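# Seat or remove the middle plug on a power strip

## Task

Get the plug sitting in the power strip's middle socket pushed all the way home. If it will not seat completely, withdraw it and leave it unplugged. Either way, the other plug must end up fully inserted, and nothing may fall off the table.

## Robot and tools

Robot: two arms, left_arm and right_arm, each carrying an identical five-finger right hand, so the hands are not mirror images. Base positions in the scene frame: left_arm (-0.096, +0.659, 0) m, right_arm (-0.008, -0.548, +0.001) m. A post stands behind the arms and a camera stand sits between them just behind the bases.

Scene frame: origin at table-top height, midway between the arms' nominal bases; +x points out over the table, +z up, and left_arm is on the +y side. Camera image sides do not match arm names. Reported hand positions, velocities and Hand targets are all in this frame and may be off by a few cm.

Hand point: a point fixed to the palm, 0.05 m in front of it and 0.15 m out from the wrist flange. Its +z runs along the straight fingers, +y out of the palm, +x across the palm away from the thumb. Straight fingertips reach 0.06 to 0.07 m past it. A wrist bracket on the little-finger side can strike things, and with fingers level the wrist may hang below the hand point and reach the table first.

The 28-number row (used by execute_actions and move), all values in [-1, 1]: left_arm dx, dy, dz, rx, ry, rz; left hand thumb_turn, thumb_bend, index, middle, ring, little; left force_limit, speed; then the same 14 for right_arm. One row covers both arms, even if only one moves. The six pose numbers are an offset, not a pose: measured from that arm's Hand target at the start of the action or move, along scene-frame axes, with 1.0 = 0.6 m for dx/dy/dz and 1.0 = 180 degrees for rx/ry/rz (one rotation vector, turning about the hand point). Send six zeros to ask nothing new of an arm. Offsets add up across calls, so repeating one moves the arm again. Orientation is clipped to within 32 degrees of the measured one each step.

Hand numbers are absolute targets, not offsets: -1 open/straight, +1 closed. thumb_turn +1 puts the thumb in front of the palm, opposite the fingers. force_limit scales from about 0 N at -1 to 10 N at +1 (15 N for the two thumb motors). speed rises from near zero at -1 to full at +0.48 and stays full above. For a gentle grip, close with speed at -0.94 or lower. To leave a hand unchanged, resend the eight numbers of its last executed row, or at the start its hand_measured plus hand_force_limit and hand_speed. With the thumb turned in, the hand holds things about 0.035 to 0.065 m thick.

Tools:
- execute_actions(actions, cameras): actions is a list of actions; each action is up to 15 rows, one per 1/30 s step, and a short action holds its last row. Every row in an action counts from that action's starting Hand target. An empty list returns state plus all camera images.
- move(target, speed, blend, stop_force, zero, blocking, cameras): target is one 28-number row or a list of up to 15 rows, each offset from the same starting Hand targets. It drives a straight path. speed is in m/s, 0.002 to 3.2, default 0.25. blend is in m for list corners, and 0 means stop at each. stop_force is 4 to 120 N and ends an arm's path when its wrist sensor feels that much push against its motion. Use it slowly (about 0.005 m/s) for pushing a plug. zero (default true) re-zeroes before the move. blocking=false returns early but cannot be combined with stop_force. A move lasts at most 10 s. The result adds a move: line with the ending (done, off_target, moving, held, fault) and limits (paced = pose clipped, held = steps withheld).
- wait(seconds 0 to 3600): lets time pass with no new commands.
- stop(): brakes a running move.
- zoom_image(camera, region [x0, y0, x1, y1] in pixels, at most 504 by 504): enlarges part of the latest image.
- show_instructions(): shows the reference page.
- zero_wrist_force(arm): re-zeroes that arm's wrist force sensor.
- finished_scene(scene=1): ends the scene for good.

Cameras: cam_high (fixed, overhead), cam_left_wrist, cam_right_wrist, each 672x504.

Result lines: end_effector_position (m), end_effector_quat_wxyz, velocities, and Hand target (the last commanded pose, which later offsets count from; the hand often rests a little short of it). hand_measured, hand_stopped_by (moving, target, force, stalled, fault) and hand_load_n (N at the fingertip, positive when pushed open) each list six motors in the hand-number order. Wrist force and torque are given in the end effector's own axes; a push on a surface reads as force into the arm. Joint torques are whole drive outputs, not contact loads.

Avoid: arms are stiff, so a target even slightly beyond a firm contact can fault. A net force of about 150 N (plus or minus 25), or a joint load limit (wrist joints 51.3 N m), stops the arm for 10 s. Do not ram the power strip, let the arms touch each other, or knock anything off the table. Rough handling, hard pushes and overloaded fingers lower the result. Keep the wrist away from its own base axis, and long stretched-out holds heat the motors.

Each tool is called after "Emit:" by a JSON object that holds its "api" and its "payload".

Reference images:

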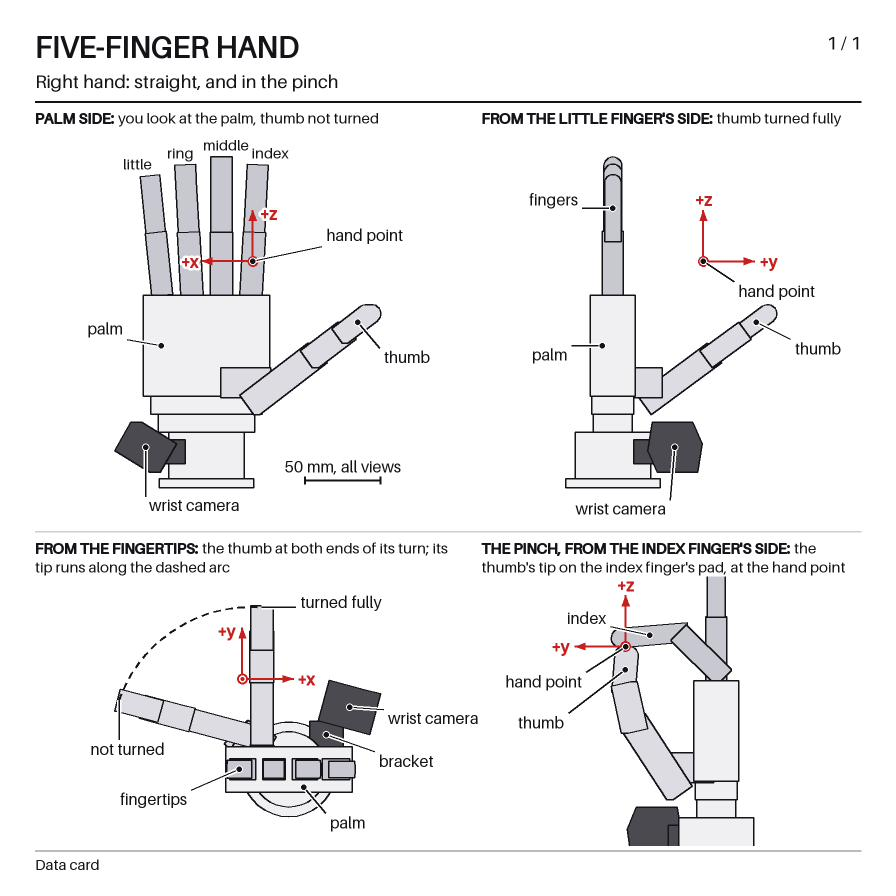

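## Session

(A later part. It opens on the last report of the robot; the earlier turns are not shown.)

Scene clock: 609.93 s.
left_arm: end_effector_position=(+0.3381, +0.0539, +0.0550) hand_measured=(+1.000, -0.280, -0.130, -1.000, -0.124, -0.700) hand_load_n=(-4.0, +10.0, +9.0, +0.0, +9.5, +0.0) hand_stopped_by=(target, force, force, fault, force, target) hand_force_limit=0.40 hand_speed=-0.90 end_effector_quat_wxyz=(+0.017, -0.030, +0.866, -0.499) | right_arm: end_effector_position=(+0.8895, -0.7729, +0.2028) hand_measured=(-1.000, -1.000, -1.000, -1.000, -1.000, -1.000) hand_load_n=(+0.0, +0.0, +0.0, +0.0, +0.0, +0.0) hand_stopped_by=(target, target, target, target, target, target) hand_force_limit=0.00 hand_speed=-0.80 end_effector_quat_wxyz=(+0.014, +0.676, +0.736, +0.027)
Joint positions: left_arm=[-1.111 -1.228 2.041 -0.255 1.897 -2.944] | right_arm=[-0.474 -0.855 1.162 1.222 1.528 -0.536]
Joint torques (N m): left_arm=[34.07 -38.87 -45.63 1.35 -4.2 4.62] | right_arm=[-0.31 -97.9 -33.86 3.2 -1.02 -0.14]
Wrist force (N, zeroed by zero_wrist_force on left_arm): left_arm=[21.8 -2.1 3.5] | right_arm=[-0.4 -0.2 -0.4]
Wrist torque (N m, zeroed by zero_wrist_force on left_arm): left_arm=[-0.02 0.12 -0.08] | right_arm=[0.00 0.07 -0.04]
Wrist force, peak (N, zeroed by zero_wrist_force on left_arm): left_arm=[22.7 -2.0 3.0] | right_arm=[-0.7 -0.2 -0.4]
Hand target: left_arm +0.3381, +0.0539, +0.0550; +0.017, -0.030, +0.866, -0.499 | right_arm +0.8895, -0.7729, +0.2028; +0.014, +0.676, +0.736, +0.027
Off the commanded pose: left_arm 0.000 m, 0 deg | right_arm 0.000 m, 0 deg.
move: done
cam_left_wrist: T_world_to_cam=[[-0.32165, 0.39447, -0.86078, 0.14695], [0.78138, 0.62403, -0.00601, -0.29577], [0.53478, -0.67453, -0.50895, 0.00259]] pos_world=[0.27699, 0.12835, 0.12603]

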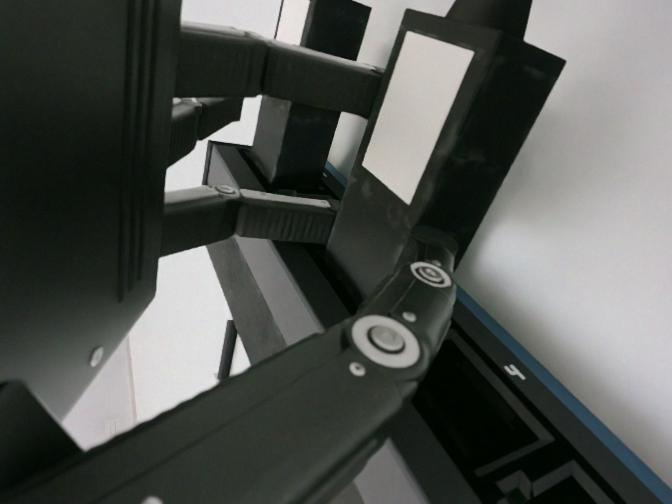

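Emit:
{"api": "move", "payload": {"target": [0.005,0.00035,0,0,0,0,1,0.1,0.25,-1,0.25,-0.7,0.4,-0.9,0,0,0,0,0,0,-1,-1,-1,-1,-1,-1,0,-0.8], "speed": 0.005, "stop_force": 40, "zero": false, "cameras": ["cam_left_wrist"]}}

Emit:
{"api": "zoom_image", "payload": {"camera": "cam_left_wrist", "region": [180, 100, 560, 420]}}

Scene clock: 629.97 s.
left_arm: end_effector_position=(+0.3405, +0.0541, +0.0550) hand_measured=(+1.000, -0.280, -0.130, -1.000, -0.124, -0.700) hand_load_n=(-4.0, +10.0, +8.5, +0.0, +9.5, +0.0) hand_stopped_by=(target, force, force, fault, force, target) hand_force_limit=0.40 hand_speed=-0.90 end_effector_quat_wxyz=(+0.017, -0.030, +0.866, -0.499) | right_arm: end_effector_position=(+0.8895, -0.7729, +0.2028) hand_measured=(-1.000, -1.000, -1.000, -1.000, -1.000, -1.000) hand_load_n=(+0.0, +0.0, +0.0, +0.0, +0.0, +0.0) hand_stopped_by=(target, target, target, target, target, target) hand_force_limit=0.00 hand_speed=-0.80 end_effector_quat_wxyz=(+0.014, +0.676, +0.736, +0.027)
Joint positions: left_arm=[-1.107 -1.226 2.037 -0.253 1.901 -2.942] | right_arm=[-0.474 -0.855 1.162 1.222 1.528 -0.536]
Joint torques (N m): left_arm=[7.02 -67.32 -27.75 -3.82 -14.87 -0.44] | right_arm=[-1.2 -97.69 -33.13 3.21 -0.99 -0.2]
Wrist force (N, zeroed by zero_wrist_force on left_arm): left_arm=[42.7 -6.8 -1.4] | right_arm=[0.0 -0.2 0.1]
Wrist torque (N m, zeroed by zero_wrist_force on left_arm): left_arm=[0.32 0.70 0.40] | right_arm=[-0.04 0.00 -0.03]
Wrist force, peak (N, zeroed by zero_wrist_force on left_arm): left_arm=[46.8 -7.7 -2.7] | right_arm=[0.2 -0.5 -0.7]
Hand target: left_arm +0.3405, +0.0541, +0.0550; +0.017, -0.030, +0.866, -0.499 (not the last commanded pose) | right_arm +0.8895, -0.7729, +0.2028; +0.014, +0.676, +0.736, +0.027
Off the commanded pose: left_arm 0.001 m, 0 deg | right_arm 0.000 m, 0 deg.
move: contact (left_arm)
cam_left_wrist: T_world_to_cam=[[-0.32166, 0.39457, -0.86072, 0.1477], [0.78159, 0.62376, -0.00614, -0.2978], [0.53446, -0.67471, -0.50904, 0.00144]] pos_world=[0.2795, 0.12845, 0.12603]

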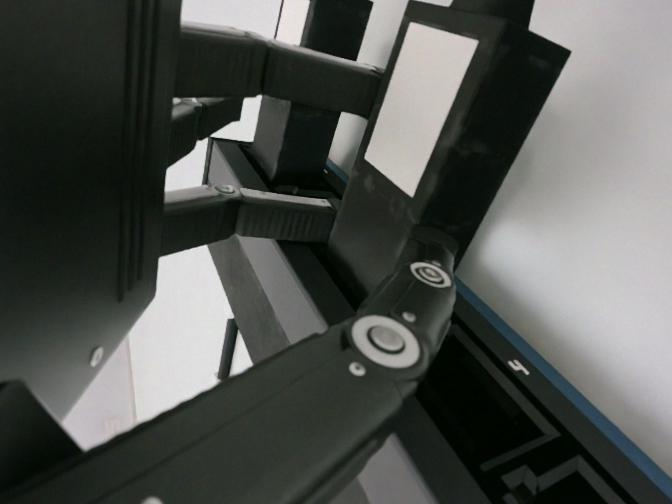

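Scaled by 1.326 from the camera's image (finer frame: 960x720).

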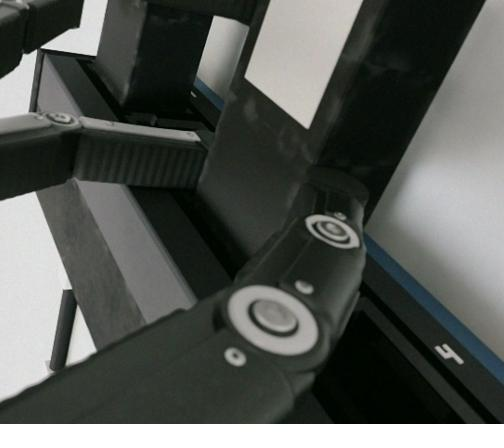

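Emit:
{"api": "move", "payload": {"target": [-0.00665,-0.00047,0,0,0,0,1,0.1,0.25,-1,0.25,-0.7,0.4,-0.9,0,0,0,0,0,0,-1,-1,-1,-1,-1,-1,0,-0.8], "speed": 0.01, "cameras": ["cam_left_wrist"]}}

Emit:
{"api": "zoom_image", "payload": {"camera": "cam_left_wrist", "region": [180, 100, 560, 420]}}

Scene clock: 642.40 s.
left_arm: end_effector_position=(+0.3366, +0.0538, +0.0550) hand_measured=(+1.000, -0.280, -0.130, -1.000, -0.124, -0.700) hand_load_n=(+2.0, +10.0, +8.5, +0.0, +6.5, +0.0) hand_stopped_by=(target, force, force, fault, force, target) hand_force_limit=0.40 hand_speed=-0.90 end_effector_quat_wxyz=(+0.017, -0.030, +0.866, -0.499) | right_arm: end_effector_position=(+0.8895, -0.7729, +0.2028) hand_measured=(-1.000, -1.000, -1.000, -1.000, -1.000, -1.000) hand_load_n=(+0.0, +0.0, +0.0, +0.0, +0.0, +0.0) hand_stopped_by=(target, target, target, target, target, target) hand_force_limit=0.00 hand_speed=-0.80 end_effector_quat_wxyz=(+0.014, +0.676, +0.736, +0.027)
Joint positions: left_arm=[-1.113 -1.23 2.042 -0.256 1.895 -2.946] | right_arm=[-0.474 -0.855 1.162 1.222 1.528 -0.536]
Joint torques (N m): left_arm=[-27.08 -71.27 -17.7 -0.21 0.93 -3.82] | right_arm=[-1.2 -97.75 -33.38 3.03 -1.09 -0.13]
Wrist force (N, zeroed by zero_wrist_force on left_arm): left_arm=[-11.0 1.3 2.5] | right_arm=[-0.1 -0.5 -0.4]
Wrist torque (N m, zeroed by zero_wrist_force on left_arm): left_arm=[0.04 -0.20 0.15] | right_arm=[-0.05 0.02 -0.03]
Wrist force, peak (N, zeroed by zero_wrist_force on left_arm): left_arm=[43.0 -7.0 -1.0] | right_arm=[-0.8 -0.3 -0.1]
Hand target: left_arm +0.3365, +0.0538, +0.0550; +0.017, -0.030, +0.866, -0.499 | right_arm +0.8895, -0.7729, +0.2028; +0.014, +0.676, +0.736, +0.027
Off the commanded pose: left_arm 0.000 m, 0 deg | right_arm 0.000 m, 0 deg.
move: done
cam_left_wrist: T_world_to_cam=[[-0.3217, 0.39455, -0.86072, 0.14653], [0.7815, 0.62387, -0.0061, -0.29462], [0.53457, -0.67462, -0.50904, 0.00335]] pos_world=[0.2756, 0.12825, 0.12603]

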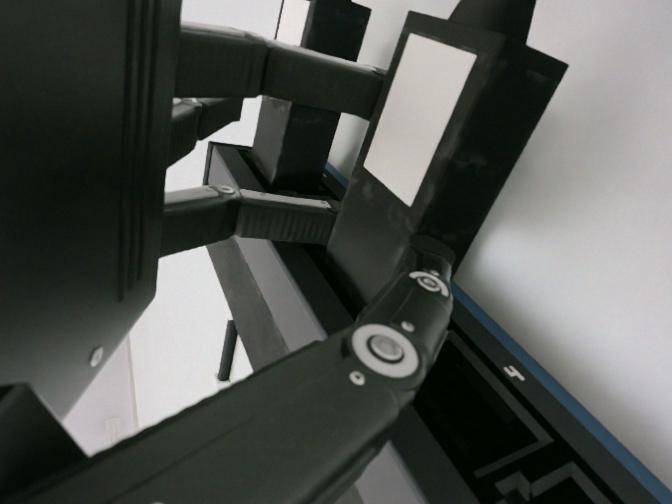

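Scaled by 1.326 from the camera's image (finer frame: 960x720).

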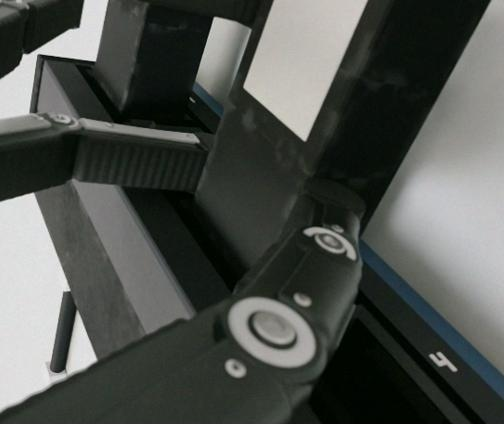

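Emit:
{"api": "move", "payload": {"target": [0.0013,0.0001,0,0,0,0,1,0.1,0.25,-1,0.25,-0.7,0.4,-0.9,0,0,0,0,0,0,-1,-1,-1,-1,-1,-1,0,-0.8], "speed": 0.01}}

Emit:
{"api": "move", "payload": {"target": [0,0,0,0,0,0,1,-0.8,-0.5,-1,-0.5,-0.7,0.4,-0.9,0,0,0,0,0,0,-1,-1,-1,-1,-1,-1,0,-0.8], "cameras": ["cam_left_wrist"]}}

Emit:
{"api": "zoom_image", "payload": {"camera": "cam_left_wrist", "region": [180, 0, 672, 420]}}

Scene clock: 653.53 s.
left_arm: end_effector_position=(+0.3372, +0.0538, +0.0550) hand_measured=(+1.000, -0.280, -0.130, -1.000, -0.124, -0.700) hand_load_n=(+1.5, +10.0, +8.5, +0.0, +6.5, +0.0) hand_stopped_by=(target, force, force, fault, force, target) hand_force_limit=0.40 hand_speed=-0.90 end_effector_quat_wxyz=(+0.017, -0.030, +0.866, -0.499) | right_arm: end_effector_position=(+0.8895, -0.7729, +0.2028) hand_measured=(-1.000, -1.000, -1.000, -1.000, -1.000, -1.000) hand_load_n=(+0.0, +0.0, +0.0, +0.0, +0.0, +0.0) hand_stopped_by=(target, target, target, target, target, target) hand_force_limit=0.00 hand_speed=-0.80 end_effector_quat_wxyz=(+0.014, +0.676, +0.736, +0.027)
Joint positions: left_arm=[-1.112 -1.229 2.042 -0.255 1.896 -2.945] | right_arm=[-0.474 -0.855 1.162 1.222 1.528 -0.536]
Joint torques (N m): left_arm=[18.82 -36.43 -41.1 2.97 2.39 2.92] | right_arm=[-0.46 -98.43 -33.51 2.96 -1.28 0.09]
Wrist force (N, zeroed by zero_wrist_force on left_arm): left_arm=[-0.5 -1.2 1.0] | right_arm=[0.3 -0.2 -0.4]
Wrist torque (N m, zeroed by zero_wrist_force on left_arm): left_arm=[-0.13 0.02 0.06] | right_arm=[0.00 -0.02 0.00]
Wrist force, peak (N, zeroed by zero_wrist_force on left_arm): left_arm=[-12.4 1.8 2.2] | right_arm=[-0.5 -0.7 -0.3]
Hand target: left_arm +0.3373, +0.0539, +0.0550; +0.017, -0.030, +0.866, -0.499 | right_arm +0.8895, -0.7729, +0.2028; +0.014, +0.676, +0.736, +0.027
Off the commanded pose: left_arm 0.000 m, 0 deg | right_arm 0.000 m, 0 deg.
move: done

Scene clock: 657.40 s.
left_arm: end_effector_position=(+0.3373, +0.0539, +0.0550) hand_measured=(+1.000, -0.800, -0.500, -1.000, -0.500, -0.700) hand_load_n=(+0.0, +0.0, +0.0, +0.0, +0.0, +0.0) hand_stopped_by=(target, target, target, fault, target, target) hand_force_limit=0.40 hand_speed=-0.90 end_effector_quat_wxyz=(+0.017, -0.030, +0.866, -0.499) | right_arm: end_effector_position=(+0.8895, -0.7729, +0.2028) hand_measured=(-1.000, -1.000, -1.000, -1.000, -1.000, -1.000) hand_load_n=(+0.0, +0.0, +0.0, +0.0, +0.0, +0.0) hand_stopped_by=(target, target, target, target, target, target) hand_force_limit=0.00 hand_speed=-0.80 end_effector_quat_wxyz=(+0.014, +0.676, +0.736, +0.027)
Joint positions: left_arm=[-1.112 -1.229 2.042 -0.255 1.896 -2.945] | right_arm=[-0.474 -0.855 1.162 1.222 1.528 -0.536]
Joint torques (N m): left_arm=[17.34 -45.78 -34.99 -0.82 -1.7 2.59] | right_arm=[-0.68 -97.55 -33.39 2.99 -1.07 -0.14]
Wrist force (N, zeroed by zero_wrist_force on left_arm): left_arm=[0.0 -0.9 0.3] | right_arm=[0.0 0.2 0.0]
Wrist torque (N m, zeroed by zero_wrist_force on left_arm): left_arm=[-0.16 0.00 0.07] | right_arm=[0.04 0.01 -0.01]
Wrist force, peak (N, zeroed by zero_wrist_force on left_arm): left_arm=[0.0 3.1 -2.4] | right_arm=[-0.4 -0.8 0.1]
Hand target: left_arm +0.3373, +0.0539, +0.0550; +0.017, -0.030, +0.866, -0.499 | right_arm +0.8895, -0.7729, +0.2028; +0.014, +0.676, +0.736, +0.027
Off the commanded pose: left_arm 0.000 m, 0 deg | right_arm 0.000 m, 0 deg.
move: done
cam_left_wrist: T_world_to_cam=[[-0.32166, 0.39457, -0.86072, 0.14672], [0.78159, 0.62376, -0.00614, -0.29509], [0.53446, -0.67471, -0.50904, 0.00307]] pos_world=[0.2762, 0.12825, 0.12603]

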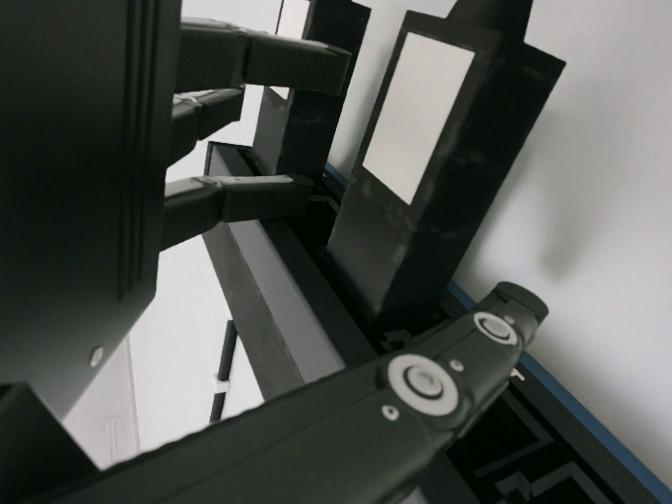

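Scaled by 1.024 from the camera's image (finer frame: 960x720).

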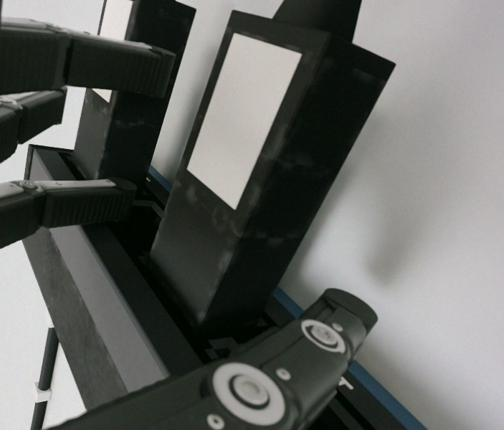

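Emit:
{"api": "move", "payload": {"target": [[0,0,0.1667,0,0,0,1,-0.8,-0.5,-1,-0.5,-0.7,0.4,-0.9,0,0,0,0,0,0,-1,-1,-1,-1,-1,-1,0,-0.8],[-0.1738,-0.1482,0.2083,0.3325,0.0233,0,1,-0.8,-0.5,-1,-0.5,-0.7,0.4,-0.9,0,0,0,0,0,0,-1,-1,-1,-1,-1,-1,0,-0.8]], "speed": [0.1,0.2], "blend": 0.02, "cameras": ["cam_high","cam_left_wrist"]}}

Emit:
{"api": "zoom_image", "payload": {"camera": "cam_left_wrist", "region": [250, 70, 600, 350]}}

Scene clock: 678.07 s.
left_arm: end_effector_position=(+0.2330, -0.0350, +0.1800) hand_measured=(+1.000, -0.800, -0.500, -1.000, -0.500, -0.700) hand_load_n=(+0.0, +0.0, +0.0, +0.0, +0.0, +0.0) hand_stopped_by=(target, target, target, fault, target, target) hand_force_limit=0.40 hand_speed=-0.90 end_effector_quat_wxyz=(+0.000, -0.035, +0.999, +0.000) | right_arm: end_effector_position=(+0.8895, -0.7729, +0.2028) hand_measured=(-1.000, -1.000, -1.000, -1.000, -1.000, -1.000) hand_load_n=(+0.0, +0.0, +0.0, +0.0, +0.0, +0.0) hand_stopped_by=(target, target, target, target, target, target) hand_force_limit=0.00 hand_speed=-0.80 end_effector_quat_wxyz=(+0.014, +0.676, +0.736, +0.027)
Joint positions: left_arm=[-1.395 -0.892 1.269 1.195 1.571 -3.046] | right_arm=[-0.474 -0.855 1.162 1.222 1.528 -0.536]
Joint torques (N m): left_arm=[-21.34 -67.25 -48.29 6.27 -2.4 -3.68] | right_arm=[-1.08 -99.43 -33.21 2.9 -1.4 -0.22]
Wrist force (N, zeroed by zero_wrist_force on left_arm): left_arm=[0.0 -1.1 0.7] | right_arm=[-0.3 0.2 0.3]
Wrist torque (N m, zeroed by zero_wrist_force on left_arm): left_arm=[-0.39 0.11 0.42] | right_arm=[0.01 0.04 -0.02]
Wrist force, peak (N, zeroed by zero_wrist_force on left_arm): left_arm=[1.1 -1.7 0.7] | right_arm=[-0.2 0.0 -0.9]
Hand target: left_arm +0.2330, -0.0350, +0.1800; +0.000, -0.035, +0.999, +0.000 | right_arm +0.8895, -0.7729, +0.2028; +0.014, +0.676, +0.736, +0.027
Off the commanded pose: left_arm 0.000 m, 0 deg | right_arm 0.000 m, 0 deg.
move: done
cam_left_wrist: T_world_to_cam=[[-0.35924, 0.9306, -0.07021, 0.14112], [0.80102, 0.34607, 0.48847, -0.2607], [0.47887, 0.11924, -0.86975, 0.16812]] pos_world=[0.17901, -0.06115, 0.28347]

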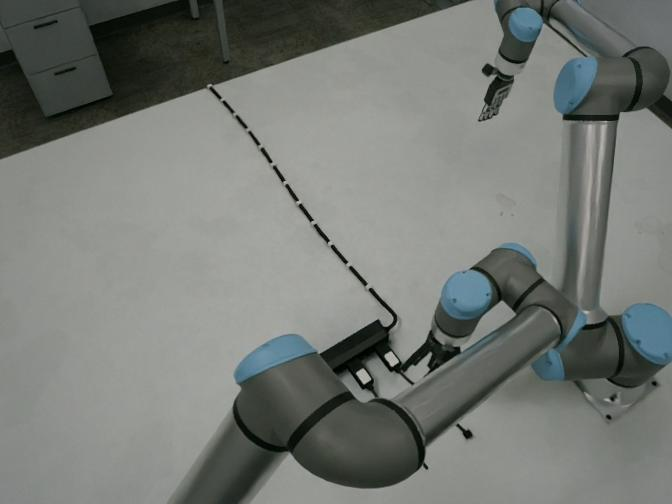

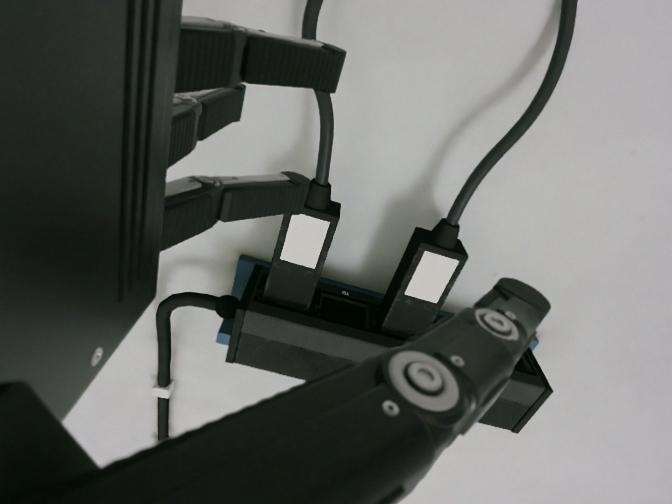

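Scaled by 1.440 from the camera's image (finer frame: 960x720).

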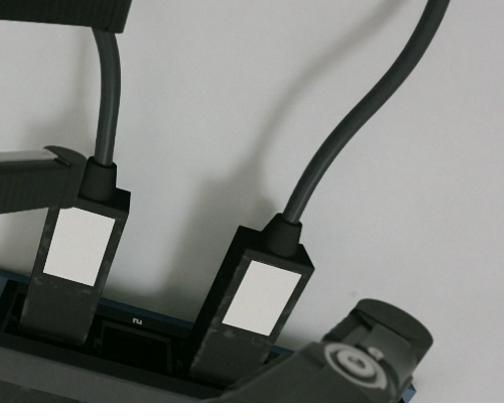

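Emit:
{"api": "zoom_image", "payload": {"camera": "cam_left_wrist", "region": [255, 190, 475, 350]}}

Scaled by 2.291 from the camera's image (finer frame: 960x720).

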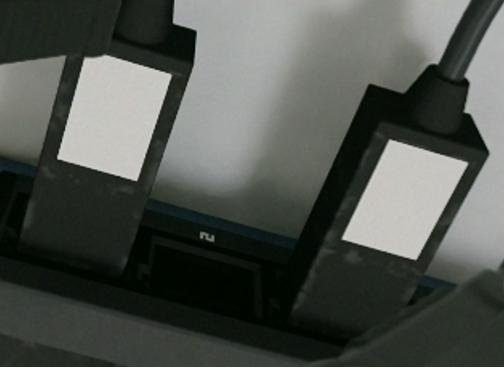

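Emit:
{"api": "move", "payload": {"target": [-0.03,-0.025,-0.05,0,0,0,-1,-1,-1,-1,-1,-1,0.4,-0.5,0,0,0,0,0,0,-1,-1,-1,-1,-1,-1,0,-0.8], "speed": 0.15, "cameras": ["cam_left_wrist"]}}

Emit:
{"api": "zoom_image", "payload": {"camera": "cam_left_wrist", "region": [250, 150, 530, 380]}}

Scene clock: 710.80 s.
left_arm: end_effector_position=(+0.2150, -0.0500, +0.1500) hand_measured=(-1.000, -1.000, -1.000, -1.000, -1.000, -1.000) hand_load_n=(+0.0, +0.0, +0.0, +0.0, +0.0, +0.0) hand_stopped_by=(target, target, target, fault, target, target) hand_force_limit=0.40 hand_speed=-0.50 end_effector_quat_wxyz=(+0.000, -0.035, +0.999, +0.000) | right_arm: end_effector_position=(+0.8895, -0.7729, +0.2028) hand_measured=(-1.000, -1.000, -1.000, -1.000, -1.000, -1.000) hand_load_n=(+0.0, -0.5, +0.0, +0.5, +0.0, +0.0) hand_stopped_by=(target, target, target, target, target, target) hand_force_limit=0.00 hand_speed=-0.80 end_effector_quat_wxyz=(+0.014, +0.676, +0.736, +0.027)
Joint positions: left_arm=[-1.42 -0.86 1.27 1.162 1.571 -3.071] | right_arm=[-0.474 -0.855 1.162 1.222 1.528 -0.536]
Joint torques (N m): left_arm=[-21.1 -69.61 -48.36 2.45 1.39 -3.26] | right_arm=[-0.59 -98.87 -33.15 2.96 -1.21 -0.03]
Wrist force (N, zeroed by zero_wrist_force on left_arm): left_arm=[0.1 -0.8 1.0] | right_arm=[0.2 -0.4 0.0]
Wrist torque (N m, zeroed by zero_wrist_force on left_arm): left_arm=[-0.35 0.11 0.46] | right_arm=[-0.06 -0.02 0.00]
Wrist force, peak (N, zeroed by zero_wrist_force on left_arm): left_arm=[0.8 -1.7 1.5] | right_arm=[-0.7 -0.3 -0.2]
Hand target: left_arm +0.2150, -0.0500, +0.1500; +0.000, -0.035, +0.999, +0.000 | right_arm +0.8895, -0.7729, +0.2028; +0.014, +0.676, +0.736, +0.027
Off the commanded pose: left_arm 0.000 m, 0 deg | right_arm 0.000 m, 0 deg.
move: done
cam_left_wrist: T_world_to_cam=[[-0.3592, 0.93063, -0.07008, 0.14656], [0.80104, 0.34597, 0.48851, -0.22642], [0.47886, 0.11933, -0.86974, 0.15246]] pos_world=[0.16101, -0.07625, 0.25348]

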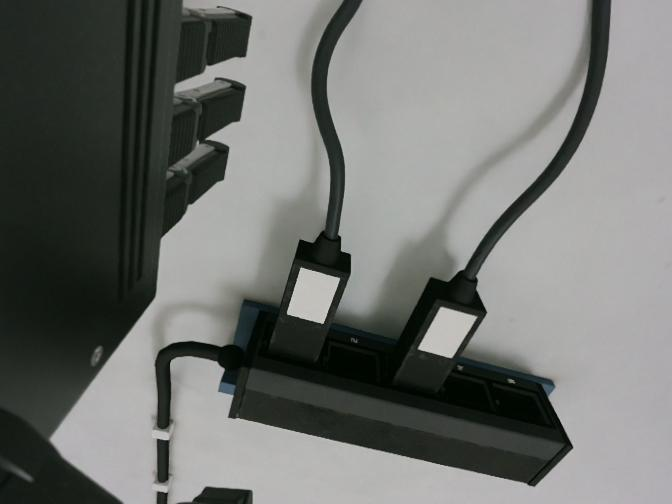

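Scaled by 1.800 from the camera's image (finer frame: 960x720).

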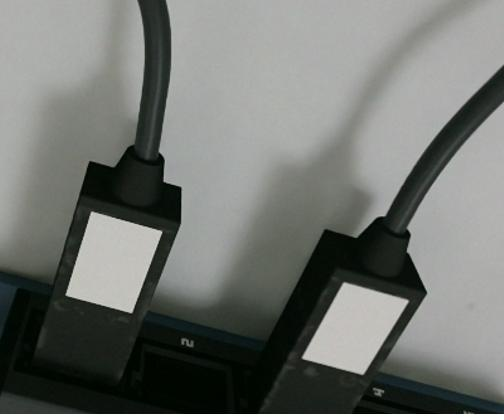

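Emit:
{"api": "zoom_image", "payload": {"camera": "cam_left_wrist", "region": [265, 230, 365, 380]}}

Emit:
{"api": "zoom_image", "payload": {"camera": "cam_left_wrist", "region": [390, 260, 490, 410]}}

Scaled by 3.360 from the camera's image (finer frame: 960x720).

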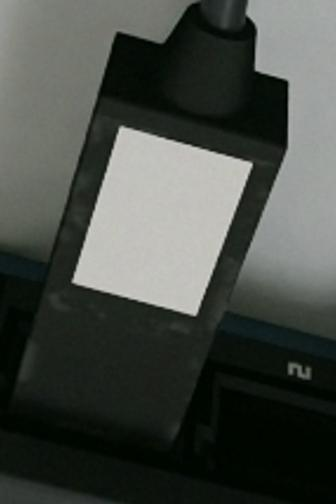

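Scaled by 3.360 from the camera's image (finer frame: 960x720).

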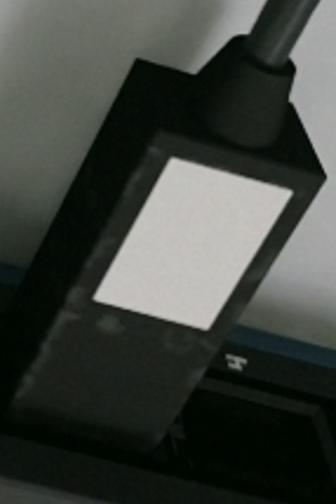

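Emit:
{"api": "move", "payload": {"target": [-0.075,0.1333,0.25,0,0,0,-1,-1,-1,-1,-1,-1,0.4,-0.5,0,0,0,0,0,0,-1,-1,-1,-1,-1,-1,0,-0.8], "speed": 0.25, "cameras": ["cam_high","cam_left_wrist"]}}

Emit:
{"api": "zoom_image", "payload": {"camera": "cam_high", "region": [320, 320, 420, 410]}}

Emit:
{"api": "zoom_image", "payload": {"camera": "cam_left_wrist", "region": [210, 175, 370, 295]}}

Scene clock: 744.90 s.
left_arm: end_effector_position=(+0.1700, +0.0299, +0.2998) hand_measured=(-1.000, -1.000, -1.000, -1.000, -1.000, -1.000) hand_load_n=(+0.0, +0.0, +0.0, +0.0, +0.0, +0.0) hand_stopped_by=(target, target, target, fault, target, target) hand_force_limit=0.40 hand_speed=-0.50 end_effector_quat_wxyz=(+0.000, -0.035, +0.999, +0.000) | right_arm: end_effector_position=(+0.8895, -0.7729, +0.2028) hand_measured=(-1.000, -1.000, -1.000, -1.000, -1.000, -1.000) hand_load_n=(+0.0, +0.0, +0.0, +0.0, +0.0, +0.0) hand_stopped_by=(target, target, target, target, target, target) hand_force_limit=0.00 hand_speed=-0.80 end_effector_quat_wxyz=(+0.014, +0.676, +0.736, +0.027)
Joint positions: left_arm=[-1.466 -1.093 1.372 1.293 1.572 -3.118] | right_arm=[-0.474 -0.855 1.162 1.222 1.528 -0.536]
Joint torques (N m): left_arm=[-24.23 -91.04 -30.31 6.22 -1.11 -3.39] | right_arm=[-0.83 -98.2 -33.34 2.98 -1.5 -0.19]
Wrist force (N, zeroed by zero_wrist_force on left_arm): left_arm=[0.0 -1.1 0.8] | right_arm=[-0.3 -0.5 -0.3]
Wrist torque (N m, zeroed by zero_wrist_force on left_arm): left_arm=[-0.33 0.19 0.48] | right_arm=[-0.06 0.04 -0.05]
Wrist force, peak (N, zeroed by zero_wrist_force on left_arm): left_arm=[-0.2 -1.9 1.8] | right_arm=[-1.0 -0.1 0.1]
Hand target: left_arm +0.1700, +0.0299, +0.3000; +0.000, -0.035, +0.999, +0.000 | right_arm +0.8895, -0.7729, +0.2028; +0.014, +0.676, +0.736, +0.027
Off the commanded pose: left_arm 0.000 m, 0 deg | right_arm 0.000 m, 0 deg.
move: done
cam_left_wrist: T_world_to_cam=[[-0.35922, 0.93062, -0.07005, 0.06644], [0.80108, 0.34599, 0.48844, -0.29125], [0.47879, 0.11934, -0.86978, 0.29486]] pos_world=[0.11601, 0.00375, 0.40337]

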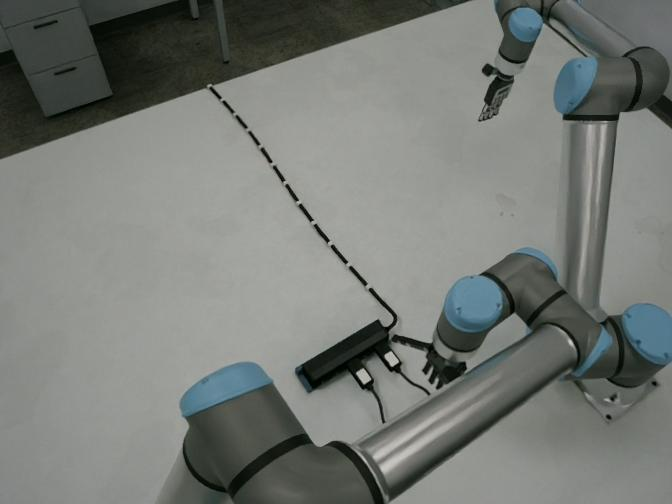

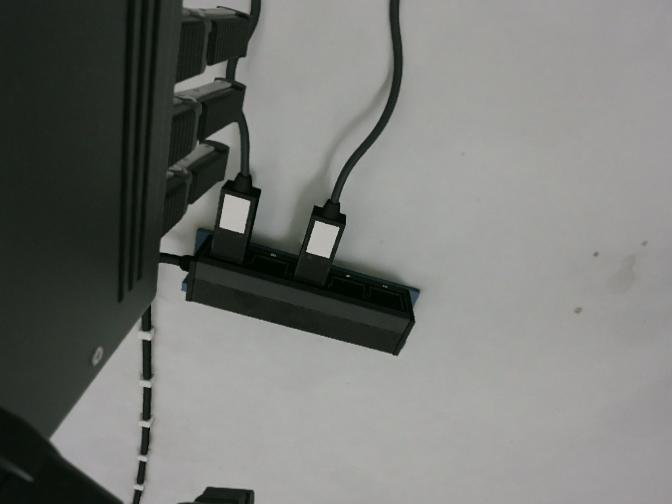

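Scaled by 5.040 from the camera's image (finer frame: 960x720).

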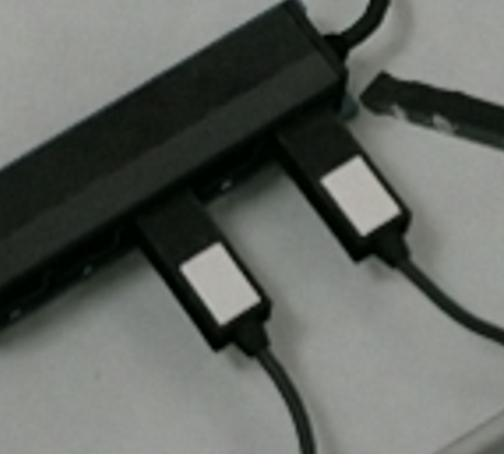

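Scaled by 3.150 from the camera's image (finer frame: 960x720).

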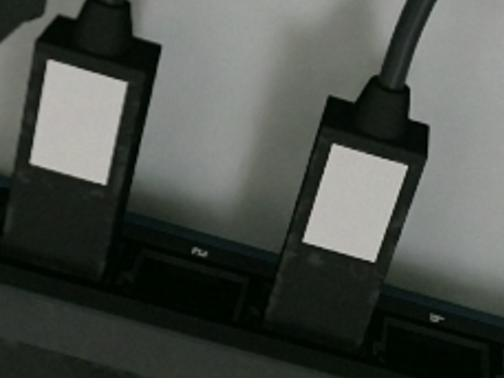

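Emit:
{"api": "zoom_image", "payload": {"camera": "cam_high", "region": [290, 310, 410, 400]}}

Emit:
{"api": "zoom_image", "payload": {"camera": "cam_left_wrist", "region": [170, 160, 430, 370]}}

Scaled by 4.200 from the camera's image (finer frame: 960x720).

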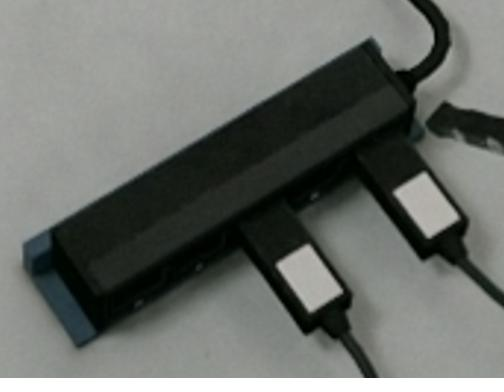

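Scaled by 1.938 from the camera's image (finer frame: 960x720).

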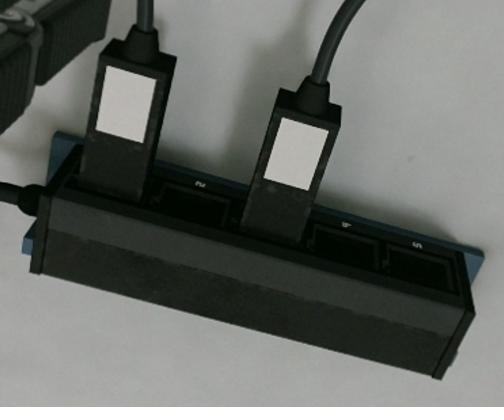

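Emit:
{"api": "zoom_image", "payload": {"camera": "cam_left_wrist", "region": [175, 220, 255, 310]}}

Emit:
{"api": "zoom_image", "payload": {"camera": "cam_left_wrist", "region": [350, 270, 430, 360]}}

Emit:
{"api": "zoom_image", "payload": {"camera": "cam_left_wrist", "region": [200, 180, 280, 270]}}

Emit:
{"api": "zoom_image", "payload": {"camera": "cam_left_wrist", "region": [280, 200, 360, 290]}}

Scaled by 5.600 from the camera's image (finer frame: 960x720).

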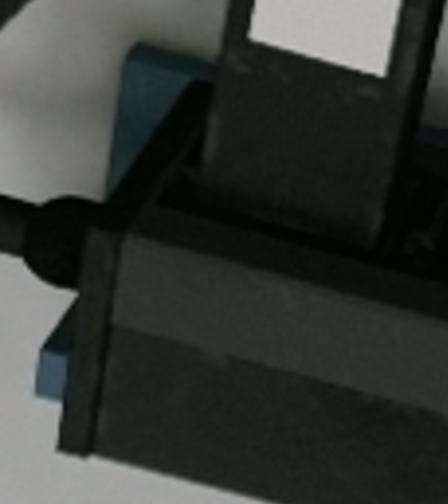

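Scaled by 5.600 from the camera's image (finer frame: 960x720).

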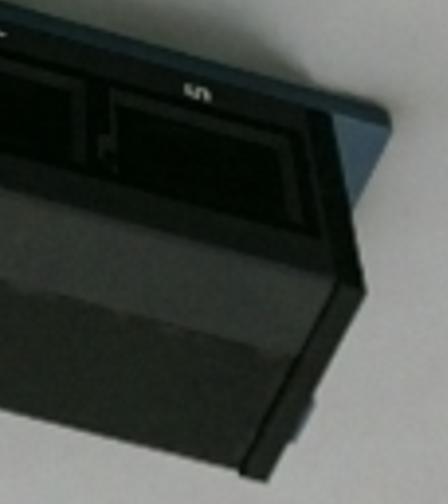

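Scaled by 5.600 from the camera's image (finer frame: 960x720).

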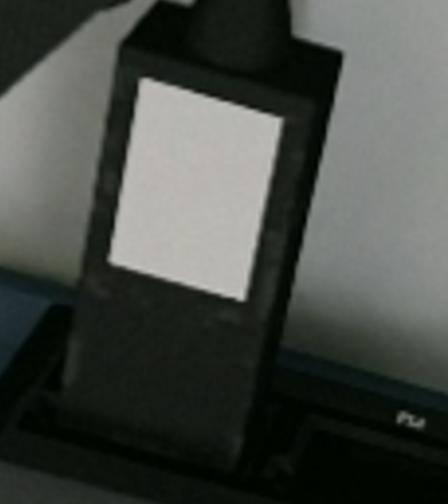

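Scaled by 5.600 from the camera's image (finer frame: 960x720).

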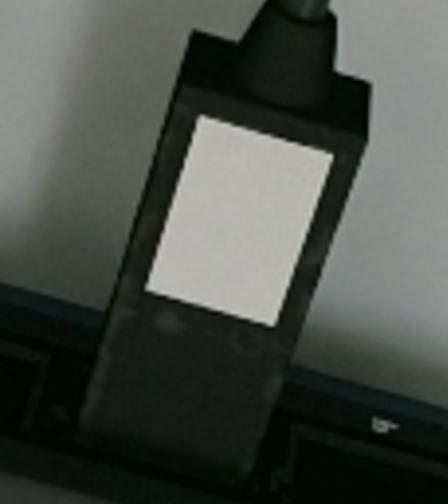

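Emit:
{"api": "move", "payload": {"target": [0.248,-0.063,-0.225,-0.0112,0.1607,0,-1,-1,-1,-1,-1,-1,0.4,-0.5,0,0,0,0,0,0,-1,-1,-1,-1,-1,-1,0,-0.8], "speed": 0.2, "cameras": ["cam_high","cam_left_wrist"]}}

Scene clock: 848.03 s.
left_arm: end_effector_position=(+0.3187, -0.0079, +0.1650) hand_measured=(-1.000, -1.000, -1.000, -1.000, -1.000, -1.000) hand_load_n=(+0.0, +0.0, +0.0, +0.0, +0.0, +0.0) hand_stopped_by=(target, target, target, fault, target, target) hand_force_limit=0.40 hand_speed=-0.50 end_effector_quat_wxyz=(-0.250, -0.034, +0.968, -0.008) | right_arm: end_effector_position=(+0.8895, -0.7729, +0.2028) hand_measured=(-1.000, -1.000, -1.000, -1.000, -1.000, -1.000) hand_load_n=(+0.0, -0.5, +0.0, +0.0, +0.0, -0.5) hand_stopped_by=(target, target, target, target, target, target) hand_force_limit=0.00 hand_speed=-0.80 end_effector_quat_wxyz=(+0.014, +0.676, +0.736, +0.027)
Joint positions: left_arm=[-1.13 -0.735 1.094 1.406 2.042 -2.735] | right_arm=[-0.474 -0.855 1.162 1.222 1.528 -0.536]
Joint torques (N m): left_arm=[21.55 -74.43 -47.85 6.21 3 2.57] | right_arm=[-1.62 -98.71 -33.12 2.67 -1.75 -0.22]
Wrist force (N, zeroed by zero_wrist_force on left_arm): left_arm=[0.4 -1.1 1.4] | right_arm=[0.0 -0.1 -0.1]
Wrist torque (N m, zeroed by zero_wrist_force on left_arm): left_arm=[-0.43 0.15 0.36] | right_arm=[-0.01 -0.01 -0.02]
Wrist force, peak (N, zeroed by zero_wrist_force on left_arm): left_arm=[-0.9 -1.2 1.9] | right_arm=[-0.6 -0.3 -0.7]
Hand target: left_arm +0.3188, -0.0079, +0.1650; -0.251, -0.034, +0.967, -0.008 | right_arm +0.8895, -0.7729, +0.2028; +0.014, +0.676, +0.736, +0.027
Off the commanded pose: left_arm 0.000 m, 0 deg | right_arm 0.000 m, 0 deg.
move: done
cam_left_wrist: T_world_to_cam=[[-0.35646, 0.9308, 0.08096, 0.11975], [0.93431, 0.35534, 0.02834, -0.29791], [-0.00239, 0.08574, -0.99631, 0.28484]] pos_world=[0.32171, -0.03003, 0.28254]

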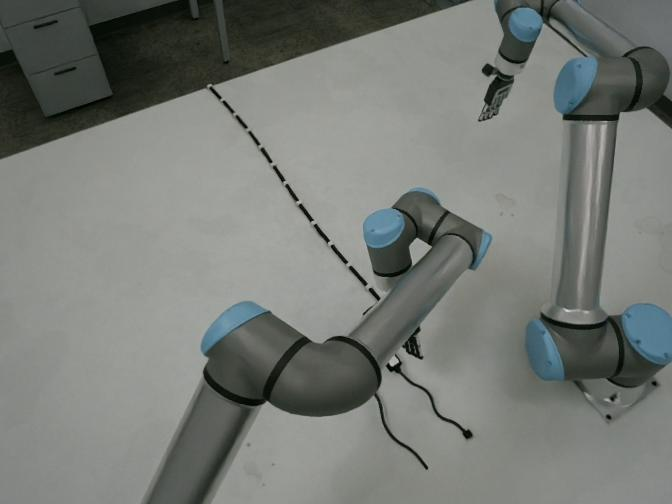

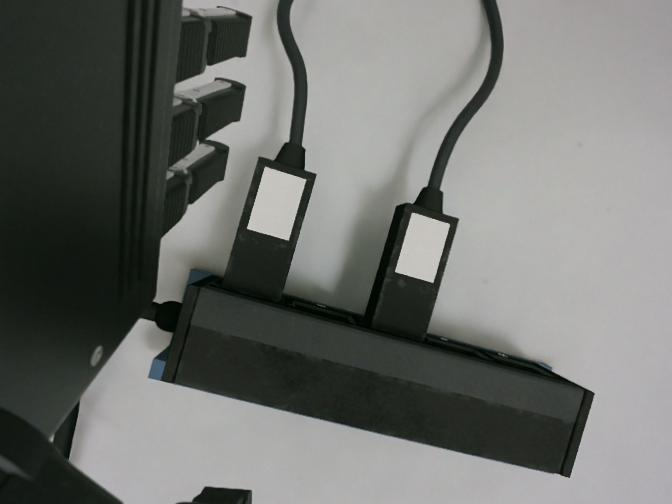

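Emit:
{"api": "zoom_image", "payload": {"camera": "cam_left_wrist", "region": [215, 140, 335, 310]}}

Emit:
{"api": "zoom_image", "payload": {"camera": "cam_left_wrist", "region": [355, 180, 475, 350]}}

Emit:
{"api": "zoom_image", "payload": {"camera": "cam_left_wrist", "region": [150, 260, 250, 400]}}

Emit:
{"api": "zoom_image", "payload": {"camera": "cam_left_wrist", "region": [510, 345, 610, 485]}}

Scaled by 2.965 from the camera's image (finer frame: 960x720).

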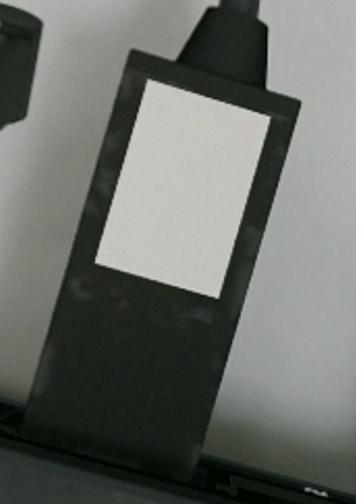

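Scaled by 2.965 from the camera's image (finer frame: 960x720).

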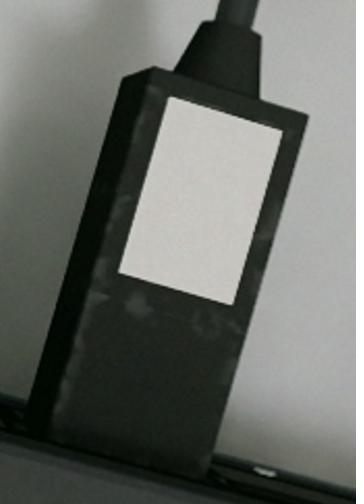

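Scaled by 3.600 from the camera's image (finer frame: 960x720).

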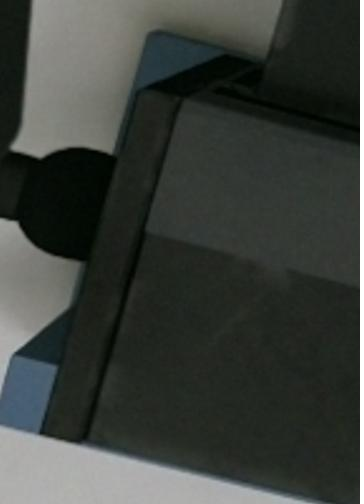

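Scaled by 3.600 from the camera's image (finer frame: 960x720).

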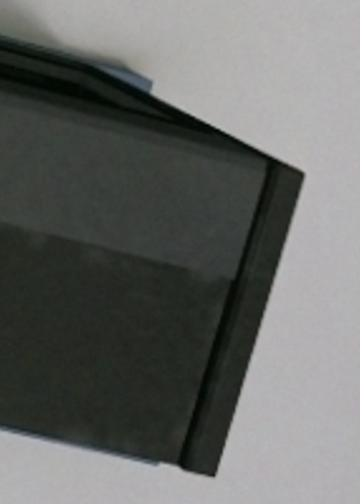

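Emit:
{"api": "finished_scene", "payload": {}}

The scene is finished: the task was done.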